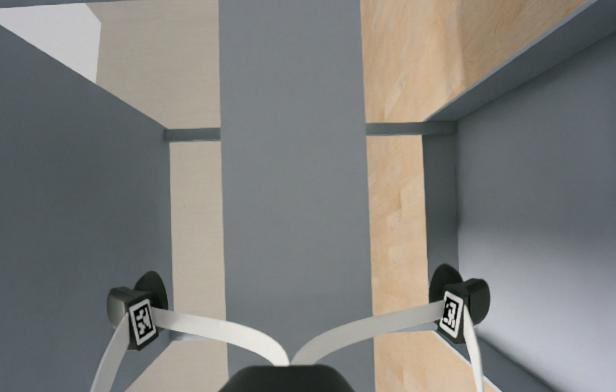

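Emit:
move(blocking=false, r1={"base":{"translate_m":0.065},"pace":"slow"}, cameras=[])

Emit:
wait(seconds=2, cameras=[])

Emit:
move(blocking=false, r1={"joints":{"gripper_m":0.02}}, cameras=[])

Emit:
wait(seconds=3, cameras=["r1_wrist_camera"])

Scene clock: 678.00 s.
move: r1 moving
r1.base_odometry: x=-2.768 y=+2.002 heading=+2.742
r1.turned_by_wheels: +0.000
r1.turned_by_imu: +0.000
r1.base_tilt: forward=-1.6 right=+1.3
r1.lidar_m: 0.42 0.46 2.35 2.08 2.09 1.05 1.10 2.29 2.63 2.63 2.66 0.45
r1.base_status: translate_m moving
r1.joint_positions: lift_m=+0.328 arm_m=+0.000 wrist_yaw_rad=-0.001 wrist_pitch_rad=+0.006 wrist_roll_rad=+1.568 gripper_m=+0.141
r1.joint_status: not commanded
r1.measured_speeds: translate_m=+0.048 strafe_m=+0.000 rotate_rad=+0.000 lift_m=+0.000 arm_m=+0.000 wrist_yaw_rad=+0.000 wrist_pitch_rad=+0.000 wrist_roll_rad=+0.000
r1.motor_effort: lift_m=+13(13) arm_m=-4(4) wheel_0=+6(6) wheel_1=+4(6) wheel_2=-5(7)
r1.servo_current: wrist_yaw_rad=39(78) wrist_pitch_rad=46(59) wrist_roll_rad=65(65) gripper_m=39(46)
r1.hand_pose: x=+0.4592 y=-0.0876 z=+0.5039 quat_wxyz=(+0.708, +0.706, +0.002, -0.002) (m; r1's base frame)
r1.wrist_depth_mm: - - - - 1618 991 - / 418 - - - 1499 1138 469 / 436 603 - - 1537 - 473 / 433 591 - - 1537 842 477 / 430 585 - - 1576 - 477 / 424 210 184 - 190 195 484 / 421 535 - 142 1661 668 480
r2: as last shown
r2.base_tilt: forward=-0.7 right=+0.0
r2.lidar_m: 0.40 3.34 1.06 1.86 2.29 1.59 1.48 1.52 1.10 1.02 0.71 0.51
r2.motor_effort: lift_m=+21(21) arm_m=-3(4) wheel_0=+3(4) wheel_1=+3(4) wheel_2=+3(3)
r2.servo_current: wrist_yaw_rad=65(65) wrist_pitch_rad=46(52) wrist_roll_rad=46(59) gripper_m=130(143)
r2.contact_limits: translate_m 0.3
r2.wrist_depth_mm: - - 256 175 244 240 236 / - - 258 250 246 241 236 / - - 259 175 249 243 239 / - - 259 177 250 244 240 / - - 263 178 251 246 243 / - - 182 179 180 247 243 / - 154 267 - 252 246 245
pictures: none
No camera images: "cameras" was empty.

Scene clock: 679.40 s.
earlier move: r1 done
r1.base_odometry: x=-2.816 y=+2.023 heading=+2.742
r1.turned_by_wheels: +0.000
r1.turned_by_imu: +0.000
r1.base_tilt: forward=-1.6 right=+1.3
r1.lidar_m: 0.37 0.40 2.35 2.10 2.09 1.09 1.14 2.33 2.70 2.61 2.62 0.41
r1.base_status: done
r1.joint_positions: lift_m=+0.328 arm_m=+0.000 wrist_yaw_rad=-0.001 wrist_pitch_rad=+0.006 wrist_roll_rad=+1.568 gripper_m=+0.141
r1.joint_status: not commanded
r1.measured_speeds: all 0
r1.motor_effort: lift_m=+12(13) arm_m=-4(4) wheel_0=+4(7) wheel_1=+2(6) wheel_2=-3(7)
r1.servo_current: wrist_yaw_rad=39(78) wrist_pitch_rad=46(65) wrist_roll_rad=59(65) gripper_m=46(52)
r1.hand_pose: x=+0.4592 y=-0.0876 z=+0.5039 quat_wxyz=(+0.708, +0.706, +0.002, -0.002) (m; r1's base frame)
r1.wrist_depth_mm: - - - - 1464 991 732 / 436 - - - - 1078 469 / 436 640 - - - - 473 / 436 647 - - - 788 473 / 430 591 - - - 788 484 / 427 207 - - 180 195 484 / 421 564 - 141 - 768 488
r2.base_odometry: x=-2.382 y=-2.488 heading=-0.612
r2.turned_by_wheels: +0.000
r2.turned_by_imu: +0.000
r2.base_tilt: forward=-0.7 right=+0.1
r2.lidar_m: 0.41 3.33 1.09 1.88 2.30 1.59 1.47 1.50 1.10 1.01 0.68 0.48
r2.base_status: not commanded
r2.joint_positions: lift_m=+0.850 arm_m=+0.000 wrist_yaw_rad=+0.011 wrist_pitch_rad=+0.005 wrist_roll_rad=+0.002 gripper_m=-0.036
r2.joint_status: not commanded
r2.measured_speeds: all 0
r2.motor_effort: lift_m=+21(21) arm_m=-4(4) wheel_0=+3(4) wheel_1=+3(4) wheel_2=+3(3)
r2.servo_current: wrist_yaw_rad=59(78) wrist_pitch_rad=46(52) wrist_roll_rad=39(59) gripper_m=137(150)
r2.contact_limits: translate_m 0.3
r2.hand_pose: x=+0.4602 y=-0.0844 z=+1.0266 quat_wxyz=(+1.000, +0.001, +0.002, +0.005) (m; r2's base frame)
r2.wrist_depth_mm: - - 256 175 245 240 236 / - - 257 249 246 242 237 / - - 258 175 248 244 238 / - - 260 176 251 244 240 / - - 262 178 251 246 243 / - - 182 179 179 248 243 / - 153 265 - 254 246 245
wait: 1.40 of 2 s (r1 has come to rest)
pictures: none
No camera images: "cameras" was empty.

Scene clock: 679.90 s.
move: r1 moving
r1.base_odometry: x=-2.816 y=+2.023 heading=+2.742
r1.turned_by_wheels: +0.000
r1.turned_by_imu: +0.000
r1.base_tilt: forward=-1.6 right=+1.3
r1.lidar_m: 0.37 0.42 2.36 2.12 2.11 1.09 1.13 2.33 2.68 2.60 2.64 0.42
r1.base_status: not commanded
r1.joint_positions: lift_m=+0.328 arm_m=+0.000 wrist_yaw_rad=-0.001 wrist_pitch_rad=+0.006 wrist_roll_rad=+1.568 gripper_m=+0.130
r1.joint_status: gripper_m moving
r1.measured_speeds: all 0
r1.motor_effort: lift_m=+13(13) arm_m=-4(4) wheel_0=+5(5) wheel_1=+2(2) wheel_2=-3(3)
r1.servo_current: wrist_yaw_rad=46(59) wrist_pitch_rad=46(52) wrist_roll_rad=46(52) gripper_m=65(72)
r1.hand_pose: x=+0.4592 y=-0.0876 z=+0.5039 quat_wxyz=(+0.708, +0.706, +0.002, -0.002) (m; r1's base frame)
r1.wrist_depth_mm: - - - - 1464 991 732 / 439 - - - - 1078 469 / 436 647 - - - - 477 / 433 640 - - - 788 477 / 427 585 - - - 778 484 / 424 210 - - 181 195 480 / 421 574 - 144 - 750 484
r2: as last shown
r2.lidar_m: 0.40 3.33 1.09 1.84 2.26 1.56 1.48 1.51 1.08 1.03 0.69 0.50
r2.motor_effort: lift_m=+21(21) arm_m=-4(4) wheel_0=+3(4) wheel_1=+4(4) wheel_2=+3(3)
r2.servo_current: wrist_yaw_rad=65(72) wrist_pitch_rad=52(52) wrist_roll_rad=52(59) gripper_m=130(150)
r2.contact_limits: translate_m 0.3
r2.wrist_depth_mm: - - 255 176 245 239 236 / - - 257 249 246 241 237 / - - 258 175 248 242 238 / - - 260 177 250 245 241 / - - 263 178 251 246 241 / - - 182 179 180 245 244 / - 154 266 - 252 246 245
pictures: none
No camera images: "cameras" was empty.

Scene clock: 681.57 s.
earlier move: r1 done
r1.base_odometry: x=-2.816 y=+2.023 heading=+2.742
r1.turned_by_wheels: +0.000
r1.turned_by_imu: +0.000
r1.base_tilt: forward=-1.6 right=+1.3
r1.lidar_m: 0.36 0.38 2.33 2.08 2.11 1.08 1.13 2.32 2.68 2.62 2.63 0.39
r1.base_status: not commanded
r1.joint_positions: lift_m=+0.327 arm_m=+0.000 wrist_yaw_rad=-0.001 wrist_pitch_rad=+0.006 wrist_roll_rad=+1.568 gripper_m=+0.021
r1.joint_status: all done
r1.measured_speeds: all 0
r1.motor_effort: lift_m=+15(15) arm_m=-4(4) wheel_0=+3(5) wheel_1=+2(3) wheel_2=-2(3)
r1.servo_current: wrist_yaw_rad=52(65) wrist_pitch_rad=52(59) wrist_roll_rad=59(65) gripper_m=85(228)
r1.hand_pose: x=+0.4592 y=-0.0876 z=+0.5038 quat_wxyz=(+0.708, +0.706, +0.002, -0.002) (m; r1's base frame)
r1.wrist_depth_mm: - - - - 1397 976 723 / 445 - - - 1430 1060 462 / 445 661 - - - - 492 / 439 609 - - - 768 492 / 439 609 - - - 768 469 / 433 559 - - 177 - 469 / 407 171 153 - 157 152 473
r2.base_odometry: x=-2.382 y=-2.488 heading=-0.612
r2.turned_by_wheels: +0.000
r2.turned_by_imu: +0.000
r2.base_tilt: forward=-0.7 right=+0.0
r2.lidar_m: 0.38 3.30 1.11 1.82 2.30 1.60 1.46 1.50 1.11 1.03 0.70 0.50
r2.base_status: not commanded
r2.joint_positions: lift_m=+0.850 arm_m=+0.000 wrist_yaw_rad=+0.011 wrist_pitch_rad=+0.005 wrist_roll_rad=+0.002 gripper_m=-0.036
r2.joint_status: not commanded
r2.measured_speeds: all 0
r2.motor_effort: lift_m=+21(21) arm_m=-3(4) wheel_0=+4(4) wheel_1=+3(4) wheel_2=+3(3)
r2.servo_current: wrist_yaw_rad=65(78) wrist_pitch_rad=46(52) wrist_roll_rad=46(59) gripper_m=143(150)
r2.contact_limits: translate_m 0.3
r2.hand_pose: x=+0.4602 y=-0.0844 z=+1.0266 quat_wxyz=(+1.000, +0.001, +0.002, +0.005) (m; r2's base frame)
r2.wrist_depth_mm: - - 256 176 245 239 236 / - - 257 250 247 242 237 / - - 259 175 249 242 239 / - - 260 177 250 245 240 / - - 262 178 251 246 242 / - - 182 179 179 248 244 / - 154 267 - 254 247 245
wait: 1.67 of 3 s (r1 has come to rest)
pictures: r1_wrist_camera
Images, in order (width x height): r1_wrist_camera 616x392.

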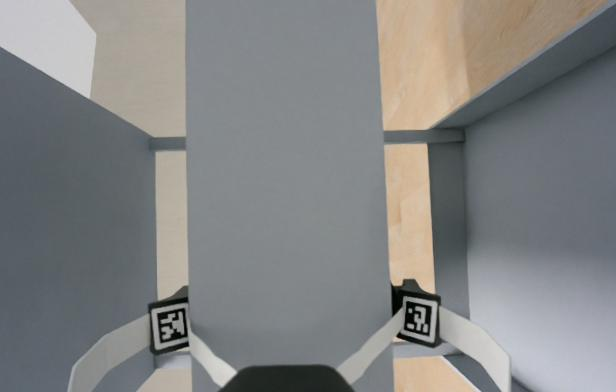

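Emit:
move(blocking=false, r1={"base":{"translate_m":-0.685,"strafe_m":-0.428},"pace":"slow","contact_limits":{"translate_m":0.7}}, cameras=[])

Emit:
wait(seconds=10, cameras=["r1_head_left_camera","r1_head_camera","r1_wrist_camera","r2_head_left_camera"])

Scene clock: 694.60 s.
move: r1 moving
r1.base_odometry: x=-2.802 y=+2.025 heading=+2.743
r1.turned_by_wheels: +0.000
r1.turned_by_imu: +0.000
r1.base_tilt: forward=-1.6 right=+1.3
r1.lidar_m: 0.38 0.42 2.36 2.10 2.09 1.09 1.14 2.34 2.66 2.61 2.62 0.41
r1.base_status: translate_m moving; strafe_m moving
r1.joint_positions: lift_m=+0.327 arm_m=+0.000 wrist_yaw_rad=+0.000 wrist_pitch_rad=+0.006 wrist_roll_rad=+1.568 gripper_m=+0.021
r1.joint_status: not commanded
r1.measured_speeds: translate_m=-0.046 strafe_m=-0.028 rotate_rad=+0.005 lift_m=+0.000 arm_m=+0.000 wrist_yaw_rad=+0.011 wrist_pitch_rad=+0.000 wrist_roll_rad=+0.000
r1.motor_effort: lift_m=+15(15) arm_m=-4(4) wheel_0=+4(5) wheel_1=-6(8) wheel_2=+7(7)
r1.servo_current: wrist_yaw_rad=52(65) wrist_pitch_rad=52(52) wrist_roll_rad=46(65) gripper_m=85(91)
r1.contact_limits: translate_m 0.7
r1.hand_pose: x=+0.4593 y=-0.0875 z=+0.5038 quat_wxyz=(+0.708, +0.706, +0.002, -0.002) (m; r1's base frame)
r1.wrist_depth_mm: - - - - - 1008 732 / 418 - - - - 1160 466 / 442 609 - - - - 484 / 442 603 - - - 788 473 / 436 603 - - - 788 473 / 430 554 - - 178 - 469 / 410 173 155 - 155 153 473
r2: as last shown
r2.base_tilt: forward=-0.6 right=+0.0
r2.lidar_m: 0.41 3.32 1.06 1.81 2.30 1.59 1.45 1.52 1.12 1.02 0.69 0.50
r2.motor_effort: lift_m=+21(21) arm_m=-4(4) wheel_0=+3(4) wheel_1=+4(4) wheel_2=+3(3)
r2.servo_current: wrist_yaw_rad=59(72) wrist_pitch_rad=46(52) wrist_roll_rad=52(59) gripper_m=137(143)
r2.contact_limits: translate_m 0.3
r2.wrist_depth_mm: - - 255 175 244 239 236 / - - 256 249 247 241 237 / - - 259 176 249 243 239 / - - 260 177 251 244 240 / - - 263 178 250 246 241 / - - 182 179 179 247 244 / - 154 266 - 254 247 245
pictures: none
No camera images: "cameras" was empty.

Scene clock: 703.33 s.
earlier move: r1 done
r1.base_odometry: x=-2.019 y=+2.151 heading=+2.743
r1.turned_by_wheels: +0.000
r1.turned_by_imu: -0.001
r1.base_tilt: forward=-1.6 right=+1.3
r1.lidar_m: 0.28 0.27 2.65 2.38 0.80 0.58 1.01 1.51 1.77 2.32 2.35 0.45
r1.base_status: done
r1.joint_positions: lift_m=+0.327 arm_m=+0.000 wrist_yaw_rad=+0.004 wrist_pitch_rad=+0.006 wrist_roll_rad=+1.570 gripper_m=+0.021
r1.joint_status: not commanded
r1.measured_speeds: all 0
r1.motor_effort: lift_m=+15(15) arm_m=-4(4) wheel_0=+7(10) wheel_1=-1(8) wheel_2=+4(11)
r1.servo_current: wrist_yaw_rad=39(78) wrist_pitch_rad=52(59) wrist_roll_rad=59(72) gripper_m=78(98)
r1.contact_limits: translate_m 0.7
r1.hand_pose: x=+0.4597 y=-0.0862 z=+0.5037 quat_wxyz=(+0.708, +0.707, +0.004, -0.001) (m; r1's base frame)
r1.wrist_depth_mm: - - - - 1756 960 691 / 325 322 327 - 329 330 332 / - - - - 1708 991 - / 418 - - - 1537 1078 469 / 436 - - - 1499 1182 473 / 413 554 188 - 185 - 477 / 407 158 180 - - 154 473
r2.base_odometry: x=-2.382 y=-2.488 heading=-0.612
r2.turned_by_wheels: +0.000
r2.turned_by_imu: +0.001
r2.base_tilt: forward=-0.7 right=+0.1
r2.lidar_m: 0.40 0.80 1.12 4.76 2.31 1.58 1.45 1.52 1.12 1.03 0.69 0.49
r2.base_status: not commanded
r2.joint_positions: lift_m=+0.850 arm_m=+0.000 wrist_yaw_rad=+0.011 wrist_pitch_rad=+0.005 wrist_roll_rad=+0.002 gripper_m=-0.036
r2.joint_status: not commanded
r2.measured_speeds: all 0
r2.motor_effort: lift_m=+21(21) arm_m=-3(4) wheel_0=+4(4) wheel_1=+4(4) wheel_2=+3(3)
r2.servo_current: wrist_yaw_rad=65(85) wrist_pitch_rad=46(52) wrist_roll_rad=39(59) gripper_m=143(143)
r2.contact_limits: translate_m 0.3
r2.hand_pose: x=+0.4602 y=-0.0844 z=+1.0266 quat_wxyz=(+1.000, +0.001, +0.002, +0.005) (m; r2's base frame)
r2.wrist_depth_mm: - - 255 175 245 239 236 / - - 258 249 246 242 236 / - - 258 175 248 242 238 / - - 260 177 250 245 241 / - - 263 177 251 246 241 / - 768 183 179 179 247 244 / - 145 266 - 253 248 245
wait: 8.73 of 10 s (r1 has come to rest)
pictures: r1_head_camera, r1_head_left_camera, r1_wrist_camera, r2_head_left_camera
Images, in order (width x height): r1_head_camera 420x560, r1_head_left_camera 420x672, r1_wrist_camera 616x392, r2_head_left_camera 420x672.

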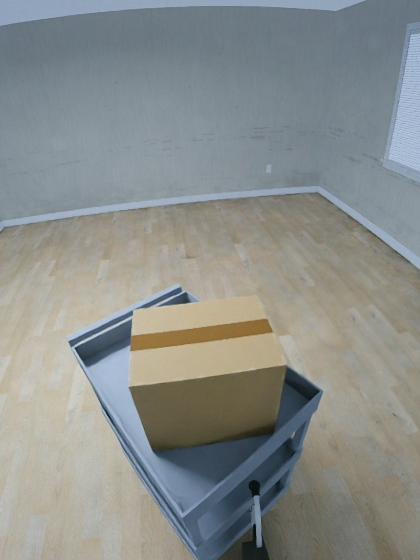

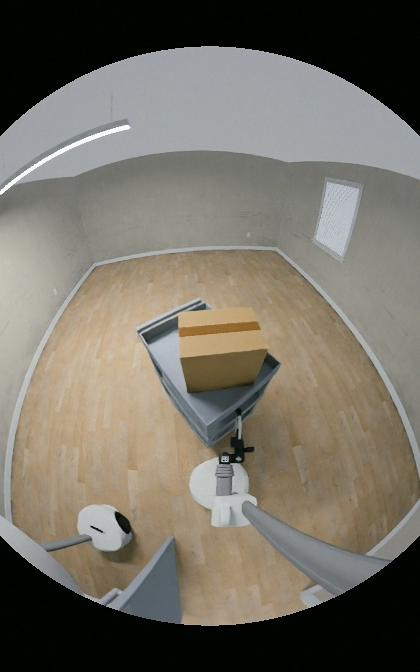

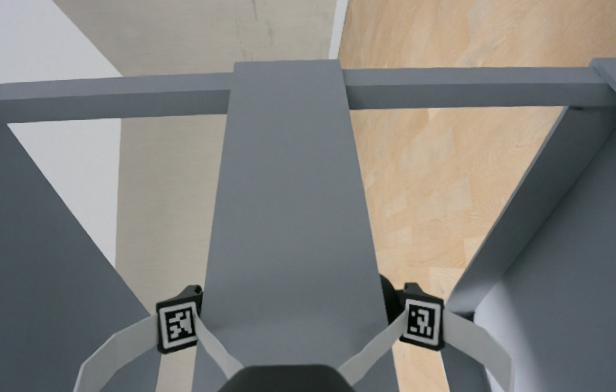

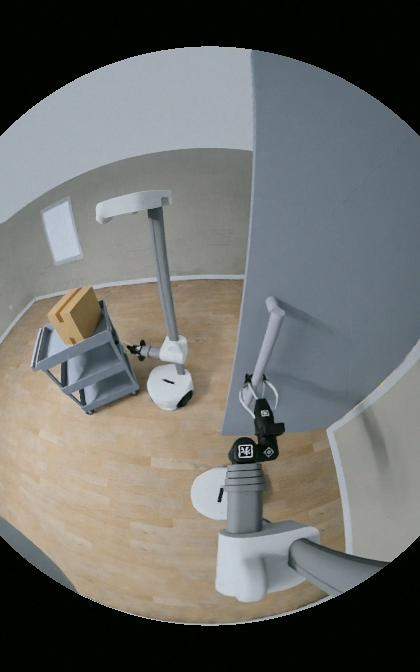

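Emit:
move(blocking=false, r1={"base":{"translate_m":-0.82,"strafe_m":-0.21},"pace":"slow","contact_limits":{"translate_m":0.7}}, cameras=[])

Emit:
wait(seconds=10, cameras=["r1_head_left_camera","r1_head_camera","r2_head_left_camera"])

Scene clock: 713.60 s.
move: r1 moving
r1.base_odometry: x=-2.006 y=+2.149 heading=+2.743
r1.turned_by_wheels: +0.000
r1.turned_by_imu: -0.001
r1.base_tilt: forward=-1.6 right=+1.2
r1.lidar_m: 0.28 0.28 2.66 2.38 0.79 0.54 1.01 1.50 1.75 2.34 2.32 0.47
r1.base_status: translate_m moving; strafe_m moving
r1.joint_positions: lift_m=+0.327 arm_m=+0.000 wrist_yaw_rad=+0.004 wrist_pitch_rad=+0.006 wrist_roll_rad=+1.570 gripper_m=+0.021
r1.joint_status: not commanded
r1.measured_speeds: translate_m=-0.048 strafe_m=-0.013 rotate_rad=+0.000 lift_m=+0.000 arm_m=+0.000 wrist_yaw_rad=+0.000 wrist_pitch_rad=+0.000 wrist_roll_rad=+0.000
r1.motor_effort: lift_m=+15(15) arm_m=-3(4) wheel_0=-6(8) wheel_1=-8(8) wheel_2=+6(10)
r1.servo_current: wrist_yaw_rad=59(59) wrist_pitch_rad=46(52) wrist_roll_rad=46(72) gripper_m=85(85)
r1.contact_limits: translate_m 0.7
r1.hand_pose: x=+0.4597 y=-0.0862 z=+0.5037 quat_wxyz=(+0.708, +0.707, +0.004, -0.001) (m; r1's base frame)
r1.wrist_depth_mm: - - - - 1808 960 691 / 319 324 325 - 329 330 332 / - - - - 1661 991 - / 421 - - - 1576 1078 469 / 439 - - - 1537 1182 480 / 413 554 187 - 183 - 473 / 407 150 180 - - 154 473
r2: as last shown
r2.turned_by_imu: +0.000
r2.lidar_m: 0.42 0.78 1.13 4.76 2.30 1.58 1.47 1.51 1.12 1.02 0.70 0.49
r2.motor_effort: lift_m=+21(21) arm_m=-4(4) wheel_0=+3(4) wheel_1=+3(4) wheel_2=+3(3)
r2.servo_current: wrist_yaw_rad=78(78) wrist_pitch_rad=39(46) wrist_roll_rad=52(52) gripper_m=143(143)
r2.contact_limits: translate_m 0.3
r2.wrist_depth_mm: - - 256 175 245 240 236 / - - 257 249 246 241 236 / - - 259 175 249 242 239 / - - 262 178 249 245 240 / - - 263 178 251 246 242 / - 759 182 179 180 247 243 / - 144 267 - 253 246 245
pictures: none
No camera images: "cameras" was empty.

Scene clock: 722.80 s.
earlier move: r1 done
r1.base_odometry: x=-1.182 y=+2.026 heading=+2.743
r1.turned_by_wheels: +0.000
r1.turned_by_imu: -0.003
r1.base_tilt: forward=-1.6 right=+1.3
r1.lidar_m: 0.37 0.41 0.50 0.45 0.47 0.64 3.55 0.78 0.73 1.43 2.30 0.40
r1.base_status: done
r1.joint_positions: lift_m=+0.327 arm_m=+0.000 wrist_yaw_rad=+0.001 wrist_pitch_rad=+0.006 wrist_roll_rad=+1.570 gripper_m=+0.021
r1.joint_status: not commanded
r1.measured_speeds: all 0
r1.motor_effort: lift_m=+15(15) arm_m=-4(4) wheel_0=-5(9) wheel_1=-2(10) wheel_2=+2(10)
r1.servo_current: wrist_yaw_rad=46(72) wrist_pitch_rad=46(59) wrist_roll_rad=59(72) gripper_m=78(91)
r1.contact_limits: translate_m 0.7
r1.hand_pose: x=+0.4593 y=-0.0872 z=+0.5037 quat_wxyz=(+0.708, +0.707, +0.002, -0.002) (m; r1's base frame)
r1.wrist_depth_mm: - - - - 1464 991 741 / 418 - - - 1499 1078 469 / 436 597 - - - - 473 / 439 603 - - - 798 477 / 439 647 - - - 778 473 / 410 597 186 - 183 173 473 / 410 173 185 - 152 174 473
r2.base_odometry: x=-2.382 y=-2.488 heading=-0.612
r2.turned_by_wheels: +0.000
r2.turned_by_imu: +0.001
r2.base_tilt: forward=-0.6 right=+0.1
r2.lidar_m: 0.43 0.97 4.33 4.77 2.29 1.59 1.47 1.53 1.13 1.02 0.69 0.50
r2.base_status: not commanded
r2.joint_positions: lift_m=+0.850 arm_m=+0.000 wrist_yaw_rad=+0.011 wrist_pitch_rad=+0.005 wrist_roll_rad=+0.002 gripper_m=-0.036
r2.joint_status: not commanded
r2.measured_speeds: all 0
r2.motor_effort: lift_m=+21(21) arm_m=-3(4) wheel_0=+3(4) wheel_1=+3(4) wheel_2=+3(3)
r2.servo_current: wrist_yaw_rad=59(85) wrist_pitch_rad=46(52) wrist_roll_rad=52(65) gripper_m=137(150)
r2.contact_limits: translate_m 0.3
r2.hand_pose: x=+0.4602 y=-0.0844 z=+1.0266 quat_wxyz=(+1.000, +0.001, +0.002, +0.005) (m; r2's base frame)
r2.wrist_depth_mm: - - 256 176 244 240 236 / - - 257 249 246 242 237 / - - 258 175 249 243 237 / - - 260 177 250 244 241 / - 866 263 178 251 246 243 / 1042 165 182 179 179 247 243 / - 136 265 - 254 247 245
wait: 9.20 of 10 s (r1 has come to rest)
pictures: r1_head_camera, r1_head_left_camera, r2_head_left_camera
Images, in order (width x height): r1_head_camera 420x560, r1_head_left_camera 420x672, r2_head_left_camera 420x672.

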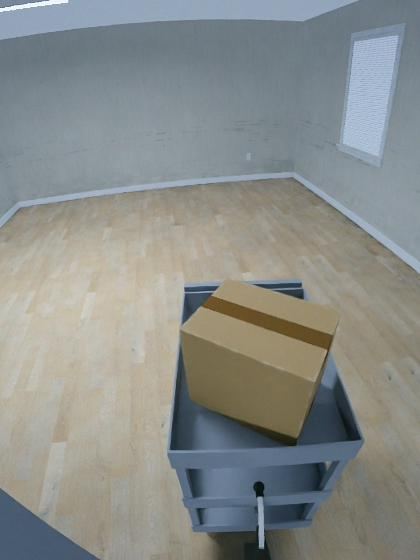

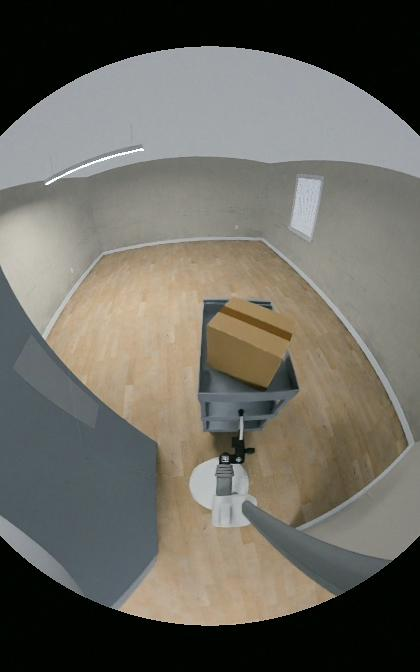

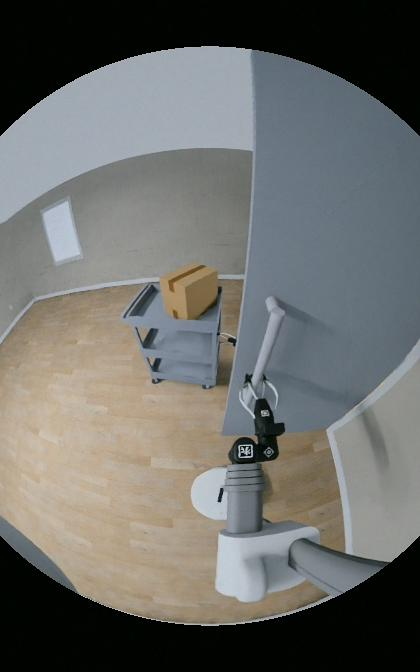

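Emit:
move(blocking=false, r1={"base":{"rotate_rad":0.178},"pace":"slow","contact_limits":{"rotate_rad":0.7}}, cameras=[])

Emit:
wait(seconds=2, cameras=[])

Emit:
move(blocking=false, r1={"base":{"translate_m":-0.5,"strafe_m":0.11},"pace":"slow","contact_limits":{"translate_m":0.7}}, cameras=[])

Emit:
wait(seconds=8, cameras=["r1_head_left_camera","r1_head_camera","r1_head_right_camera"])

Scene clock: 735.23 s.
move: r1 moving
r1.base_odometry: x=-1.182 y=+2.026 heading=+2.861
r1.turned_by_wheels: +0.119
r1.turned_by_imu: +0.119
r1.base_tilt: forward=-1.6 right=+1.3
r1.lidar_m: 0.39 0.48 0.48 0.45 0.50 0.69 3.63 0.72 0.81 1.90 2.32 0.39
r1.base_status: rotate_rad moving
r1.joint_positions: lift_m=+0.327 arm_m=+0.000 wrist_yaw_rad=-0.007 wrist_pitch_rad=+0.006 wrist_roll_rad=+1.570 gripper_m=+0.021
r1.joint_status: not commanded
r1.measured_speeds: translate_m=+0.000 strafe_m=+0.001 rotate_rad=+0.370 lift_m=+0.000 arm_m=+0.000 wrist_yaw_rad=+0.000 wrist_pitch_rad=+0.000 wrist_roll_rad=+0.000
r1.motor_effort: lift_m=+15(15) arm_m=-4(4) wheel_0=-11(14) wheel_1=-4(7) wheel_2=-9(11)
r1.servo_current: wrist_yaw_rad=46(72) wrist_pitch_rad=46(52) wrist_roll_rad=46(52) gripper_m=78(91)
r1.contact_limits: rotate_rad 0.7
r1.hand_pose: x=+0.4587 y=-0.0895 z=+0.5037 quat_wxyz=(+0.708, +0.707, +0.000, -0.005) (m; r1's base frame)
r1.wrist_depth_mm: - - - - - 1060 - / 442 715 - - - - 492 / 442 609 - - - 788 492 / 442 609 - - - 788 477 / 442 603 - - - 759 473 / 415 559 185 - 183 162 473 / 410 158 - - 173 1025 473
r2: as last shown
r2.turned_by_imu: +0.000
r2.base_tilt: forward=-0.7 right=+0.0
r2.lidar_m: 0.41 0.91 4.33 4.76 2.28 1.59 1.47 1.52 1.10 1.02 0.70 0.47
r2.motor_effort: lift_m=+21(21) arm_m=-3(4) wheel_0=+4(4) wheel_1=+4(4) wheel_2=+3(3)
r2.servo_current: wrist_yaw_rad=65(78) wrist_pitch_rad=39(52) wrist_roll_rad=52(52) gripper_m=137(143)
r2.contact_limits: translate_m 0.3
r2.wrist_depth_mm: - - 256 175 245 239 236 / - - 256 250 246 241 237 / - - 259 175 248 242 238 / - - 260 177 250 243 240 / - 778 262 178 251 246 242 / - 165 183 179 179 247 244 / - 136 266 - 253 247 245
pictures: none
No camera images: "cameras" was empty.

Scene clock: 735.87 s.
earlier move: r1 done
r1.base_odometry: x=-1.182 y=+2.026 heading=+2.920
r1.turned_by_wheels: +0.058
r1.turned_by_imu: +0.058
r1.base_tilt: forward=-1.6 right=+1.3
r1.lidar_m: 0.40 0.50 0.45 0.44 0.48 0.73 3.61 0.74 0.85 2.28 2.35 0.40
r1.base_status: done
r1.joint_positions: lift_m=+0.327 arm_m=+0.000 wrist_yaw_rad=-0.004 wrist_pitch_rad=+0.006 wrist_roll_rad=+1.570 gripper_m=+0.021
r1.joint_status: not commanded
r1.measured_speeds: all 0
r1.motor_effort: lift_m=+15(15) arm_m=+4(4) wheel_0=-4(14) wheel_1=-4(7) wheel_2=-4(11)
r1.servo_current: wrist_yaw_rad=46(72) wrist_pitch_rad=39(52) wrist_roll_rad=59(59) gripper_m=78(91)
r1.contact_limits: rotate_rad 0.7
r1.hand_pose: x=+0.4589 y=-0.0886 z=+0.5037 quat_wxyz=(+0.708, +0.707, +0.001, -0.004) (m; r1's base frame)
r1.wrist_depth_mm: 436 - - - - 1160 466 / 436 609 - - - - 492 / 439 603 - - - 750 473 / 442 603 - - - 768 477 / 436 609 - - - - 473 / 413 554 186 - 181 163 477 / 410 158 - - 174 991 473
r2.base_odometry: x=-2.382 y=-2.488 heading=-0.612
r2.turned_by_wheels: +0.000
r2.turned_by_imu: +0.000
r2.base_tilt: forward=-0.7 right=+0.0
r2.lidar_m: 0.41 0.93 4.36 4.76 2.30 1.57 1.46 1.51 1.11 1.03 0.71 0.50
r2.base_status: not commanded
r2.joint_positions: lift_m=+0.850 arm_m=+0.000 wrist_yaw_rad=+0.011 wrist_pitch_rad=+0.005 wrist_roll_rad=+0.002 gripper_m=-0.036
r2.joint_status: not commanded
r2.measured_speeds: all 0
r2.motor_effort: lift_m=+21(21) arm_m=-4(4) wheel_0=+4(4) wheel_1=+4(4) wheel_2=+3(3)
r2.servo_current: wrist_yaw_rad=59(78) wrist_pitch_rad=39(52) wrist_roll_rad=52(52) gripper_m=137(143)
r2.contact_limits: translate_m 0.3
r2.hand_pose: x=+0.4602 y=-0.0844 z=+1.0266 quat_wxyz=(+1.000, +0.001, +0.002, +0.005) (m; r2's base frame)
r2.wrist_depth_mm: - - 256 176 244 239 236 / - - 256 248 247 241 237 / - - 258 175 248 243 239 / - 878 262 177 250 245 240 / - 759 262 177 252 246 243 / - 723 182 179 179 248 243 / - 137 266 - 253 247 245
wait: 0.63 of 2 s (r1 has come to rest)
pictures: none
No camera images: "cameras" was empty.

Scene clock: 736.37 s.
move: r1 moving
r1.base_odometry: x=-1.170 y=+2.021 heading=+2.919
r1.turned_by_wheels: +0.000
r1.turned_by_imu: +0.000
r1.base_tilt: forward=-1.6 right=+1.3
r1.lidar_m: 0.39 0.50 0.44 0.44 0.48 0.71 3.62 0.71 0.85 2.23 2.35 0.41
r1.base_status: translate_m moving; strafe_m moving
r1.joint_positions: lift_m=+0.327 arm_m=+0.000 wrist_yaw_rad=-0.003 wrist_pitch_rad=+0.006 wrist_roll_rad=+1.570 gripper_m=+0.021
r1.joint_status: not commanded
r1.measured_speeds: translate_m=-0.048 strafe_m=+0.010 rotate_rad=-0.001 lift_m=+0.000 arm_m=+0.000 wrist_yaw_rad=+0.000 wrist_pitch_rad=+0.000 wrist_roll_rad=+0.000
r1.motor_effort: lift_m=+15(15) arm_m=-2(4) wheel_0=-9(11) wheel_1=-7(7) wheel_2=+7(8)
r1.servo_current: wrist_yaw_rad=46(65) wrist_pitch_rad=52(52) wrist_roll_rad=46(59) gripper_m=78(85)
r1.contact_limits: translate_m 0.7
r1.hand_pose: x=+0.4591 y=-0.0882 z=+0.5037 quat_wxyz=(+0.708, +0.707, +0.001, -0.003) (m; r1's base frame)
r1.wrist_depth_mm: 436 654 - - - - 488 / 439 603 - - - 732 492 / 439 603 - - - 759 477 / 439 603 - - - - 480 / 439 603 - - - - 477 / 413 554 185 - 180 172 473 / 413 167 185 - 174 1008 473
r2: as last shown
r2.base_tilt: forward=-0.6 right=+0.0
r2.lidar_m: 0.40 0.90 4.36 4.77 2.31 1.59 1.46 1.52 1.12 1.03 0.69 0.49
r2.motor_effort: lift_m=+21(21) arm_m=-4(4) wheel_0=+4(4) wheel_1=+3(4) wheel_2=+3(3)
r2.servo_current: wrist_yaw_rad=65(72) wrist_pitch_rad=46(46) wrist_roll_rad=46(52) gripper_m=137(143)
r2.contact_limits: translate_m 0.3
r2.wrist_depth_mm: - - 255 175 246 239 236 / - - 257 249 246 242 237 / - - 259 175 247 243 240 / - - 259 177 249 243 240 / - 750 262 178 251 247 242 / - 715 182 179 179 247 244 / - 137 266 - 254 247 246
pictures: none
No camera images: "cameras" was empty.

Scene clock: 742.23 s.
earlier move: r1 done
r1.base_odometry: x=-0.718 y=+1.809 heading=+2.920
r1.turned_by_wheels: +0.000
r1.turned_by_imu: +0.002
r1.base_tilt: forward=-1.6 right=+1.3
r1.lidar_m: 0.39 0.55 0.39 0.38 0.44 3.19 3.08 3.15 0.54 0.55 2.51 0.40
r1.base_status: done
r1.joint_positions: lift_m=+0.327 arm_m=+0.000 wrist_yaw_rad=+0.002 wrist_pitch_rad=+0.006 wrist_roll_rad=+1.570 gripper_m=+0.021
r1.joint_status: not commanded
r1.measured_speeds: all 0
r1.motor_effort: lift_m=+15(15) arm_m=-4(4) wheel_0=-1(11) wheel_1=-3(7) wheel_2=+4(11)
r1.servo_current: wrist_yaw_rad=46(72) wrist_pitch_rad=46(59) wrist_roll_rad=39(72) gripper_m=85(85)
r1.contact_limits: translate_m 0.7
r1.hand_pose: x=+0.4595 y=-0.0868 z=+0.5037 quat_wxyz=(+0.708, +0.707, +0.003, -0.001) (m; r1's base frame)
r1.wrist_depth_mm: 439 597 - - - - 492 / 439 597 - - - 707 500 / 442 609 - - - 759 477 / 439 603 - - - - 473 / 436 597 - - - 640 473 / 439 - - - 179 544 500 / 413 167 186 - 1366 991 462
r2.base_odometry: x=-2.382 y=-2.488 heading=-0.612
r2.turned_by_wheels: +0.000
r2.turned_by_imu: +0.001
r2.base_tilt: forward=-0.6 right=+0.0
r2.lidar_m: 0.39 0.99 4.31 4.76 2.32 1.59 1.46 1.52 1.12 1.02 0.67 0.48
r2.base_status: not commanded
r2.joint_positions: lift_m=+0.850 arm_m=+0.000 wrist_yaw_rad=+0.011 wrist_pitch_rad=+0.005 wrist_roll_rad=+0.002 gripper_m=-0.036
r2.joint_status: not commanded
r2.measured_speeds: all 0
r2.motor_effort: lift_m=+21(21) arm_m=-3(4) wheel_0=+3(4) wheel_1=+4(4) wheel_2=+3(3)
r2.servo_current: wrist_yaw_rad=65(85) wrist_pitch_rad=46(52) wrist_roll_rad=46(59) gripper_m=143(150)
r2.contact_limits: translate_m 0.3
r2.hand_pose: x=+0.4602 y=-0.0844 z=+1.0266 quat_wxyz=(+1.000, +0.001, +0.002, +0.005) (m; r2's base frame)
r2.wrist_depth_mm: - - 255 175 245 239 236 / - - 257 249 246 242 237 / - - 259 175 248 242 238 / - - 259 177 250 244 240 / - - 262 178 250 246 242 / - - 182 179 180 248 243 / - 154 267 - 252 246 244
wait: 5.87 of 8 s (r1 has come to rest)
pictures: r1_head_camera, r1_head_left_camera, r1_head_right_camera
Images, in order (width x height): r1_head_camera 420x560, r1_head_left_camera 420x672, r1_head_right_camera 420x672.

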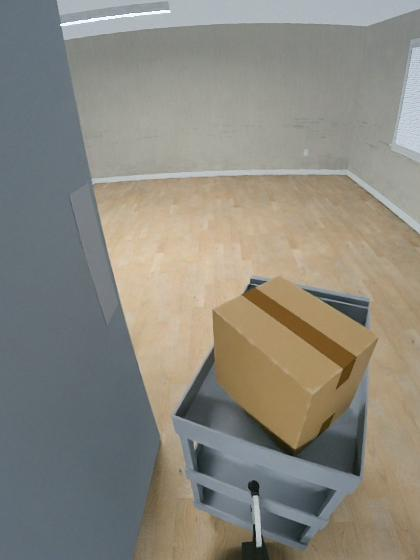

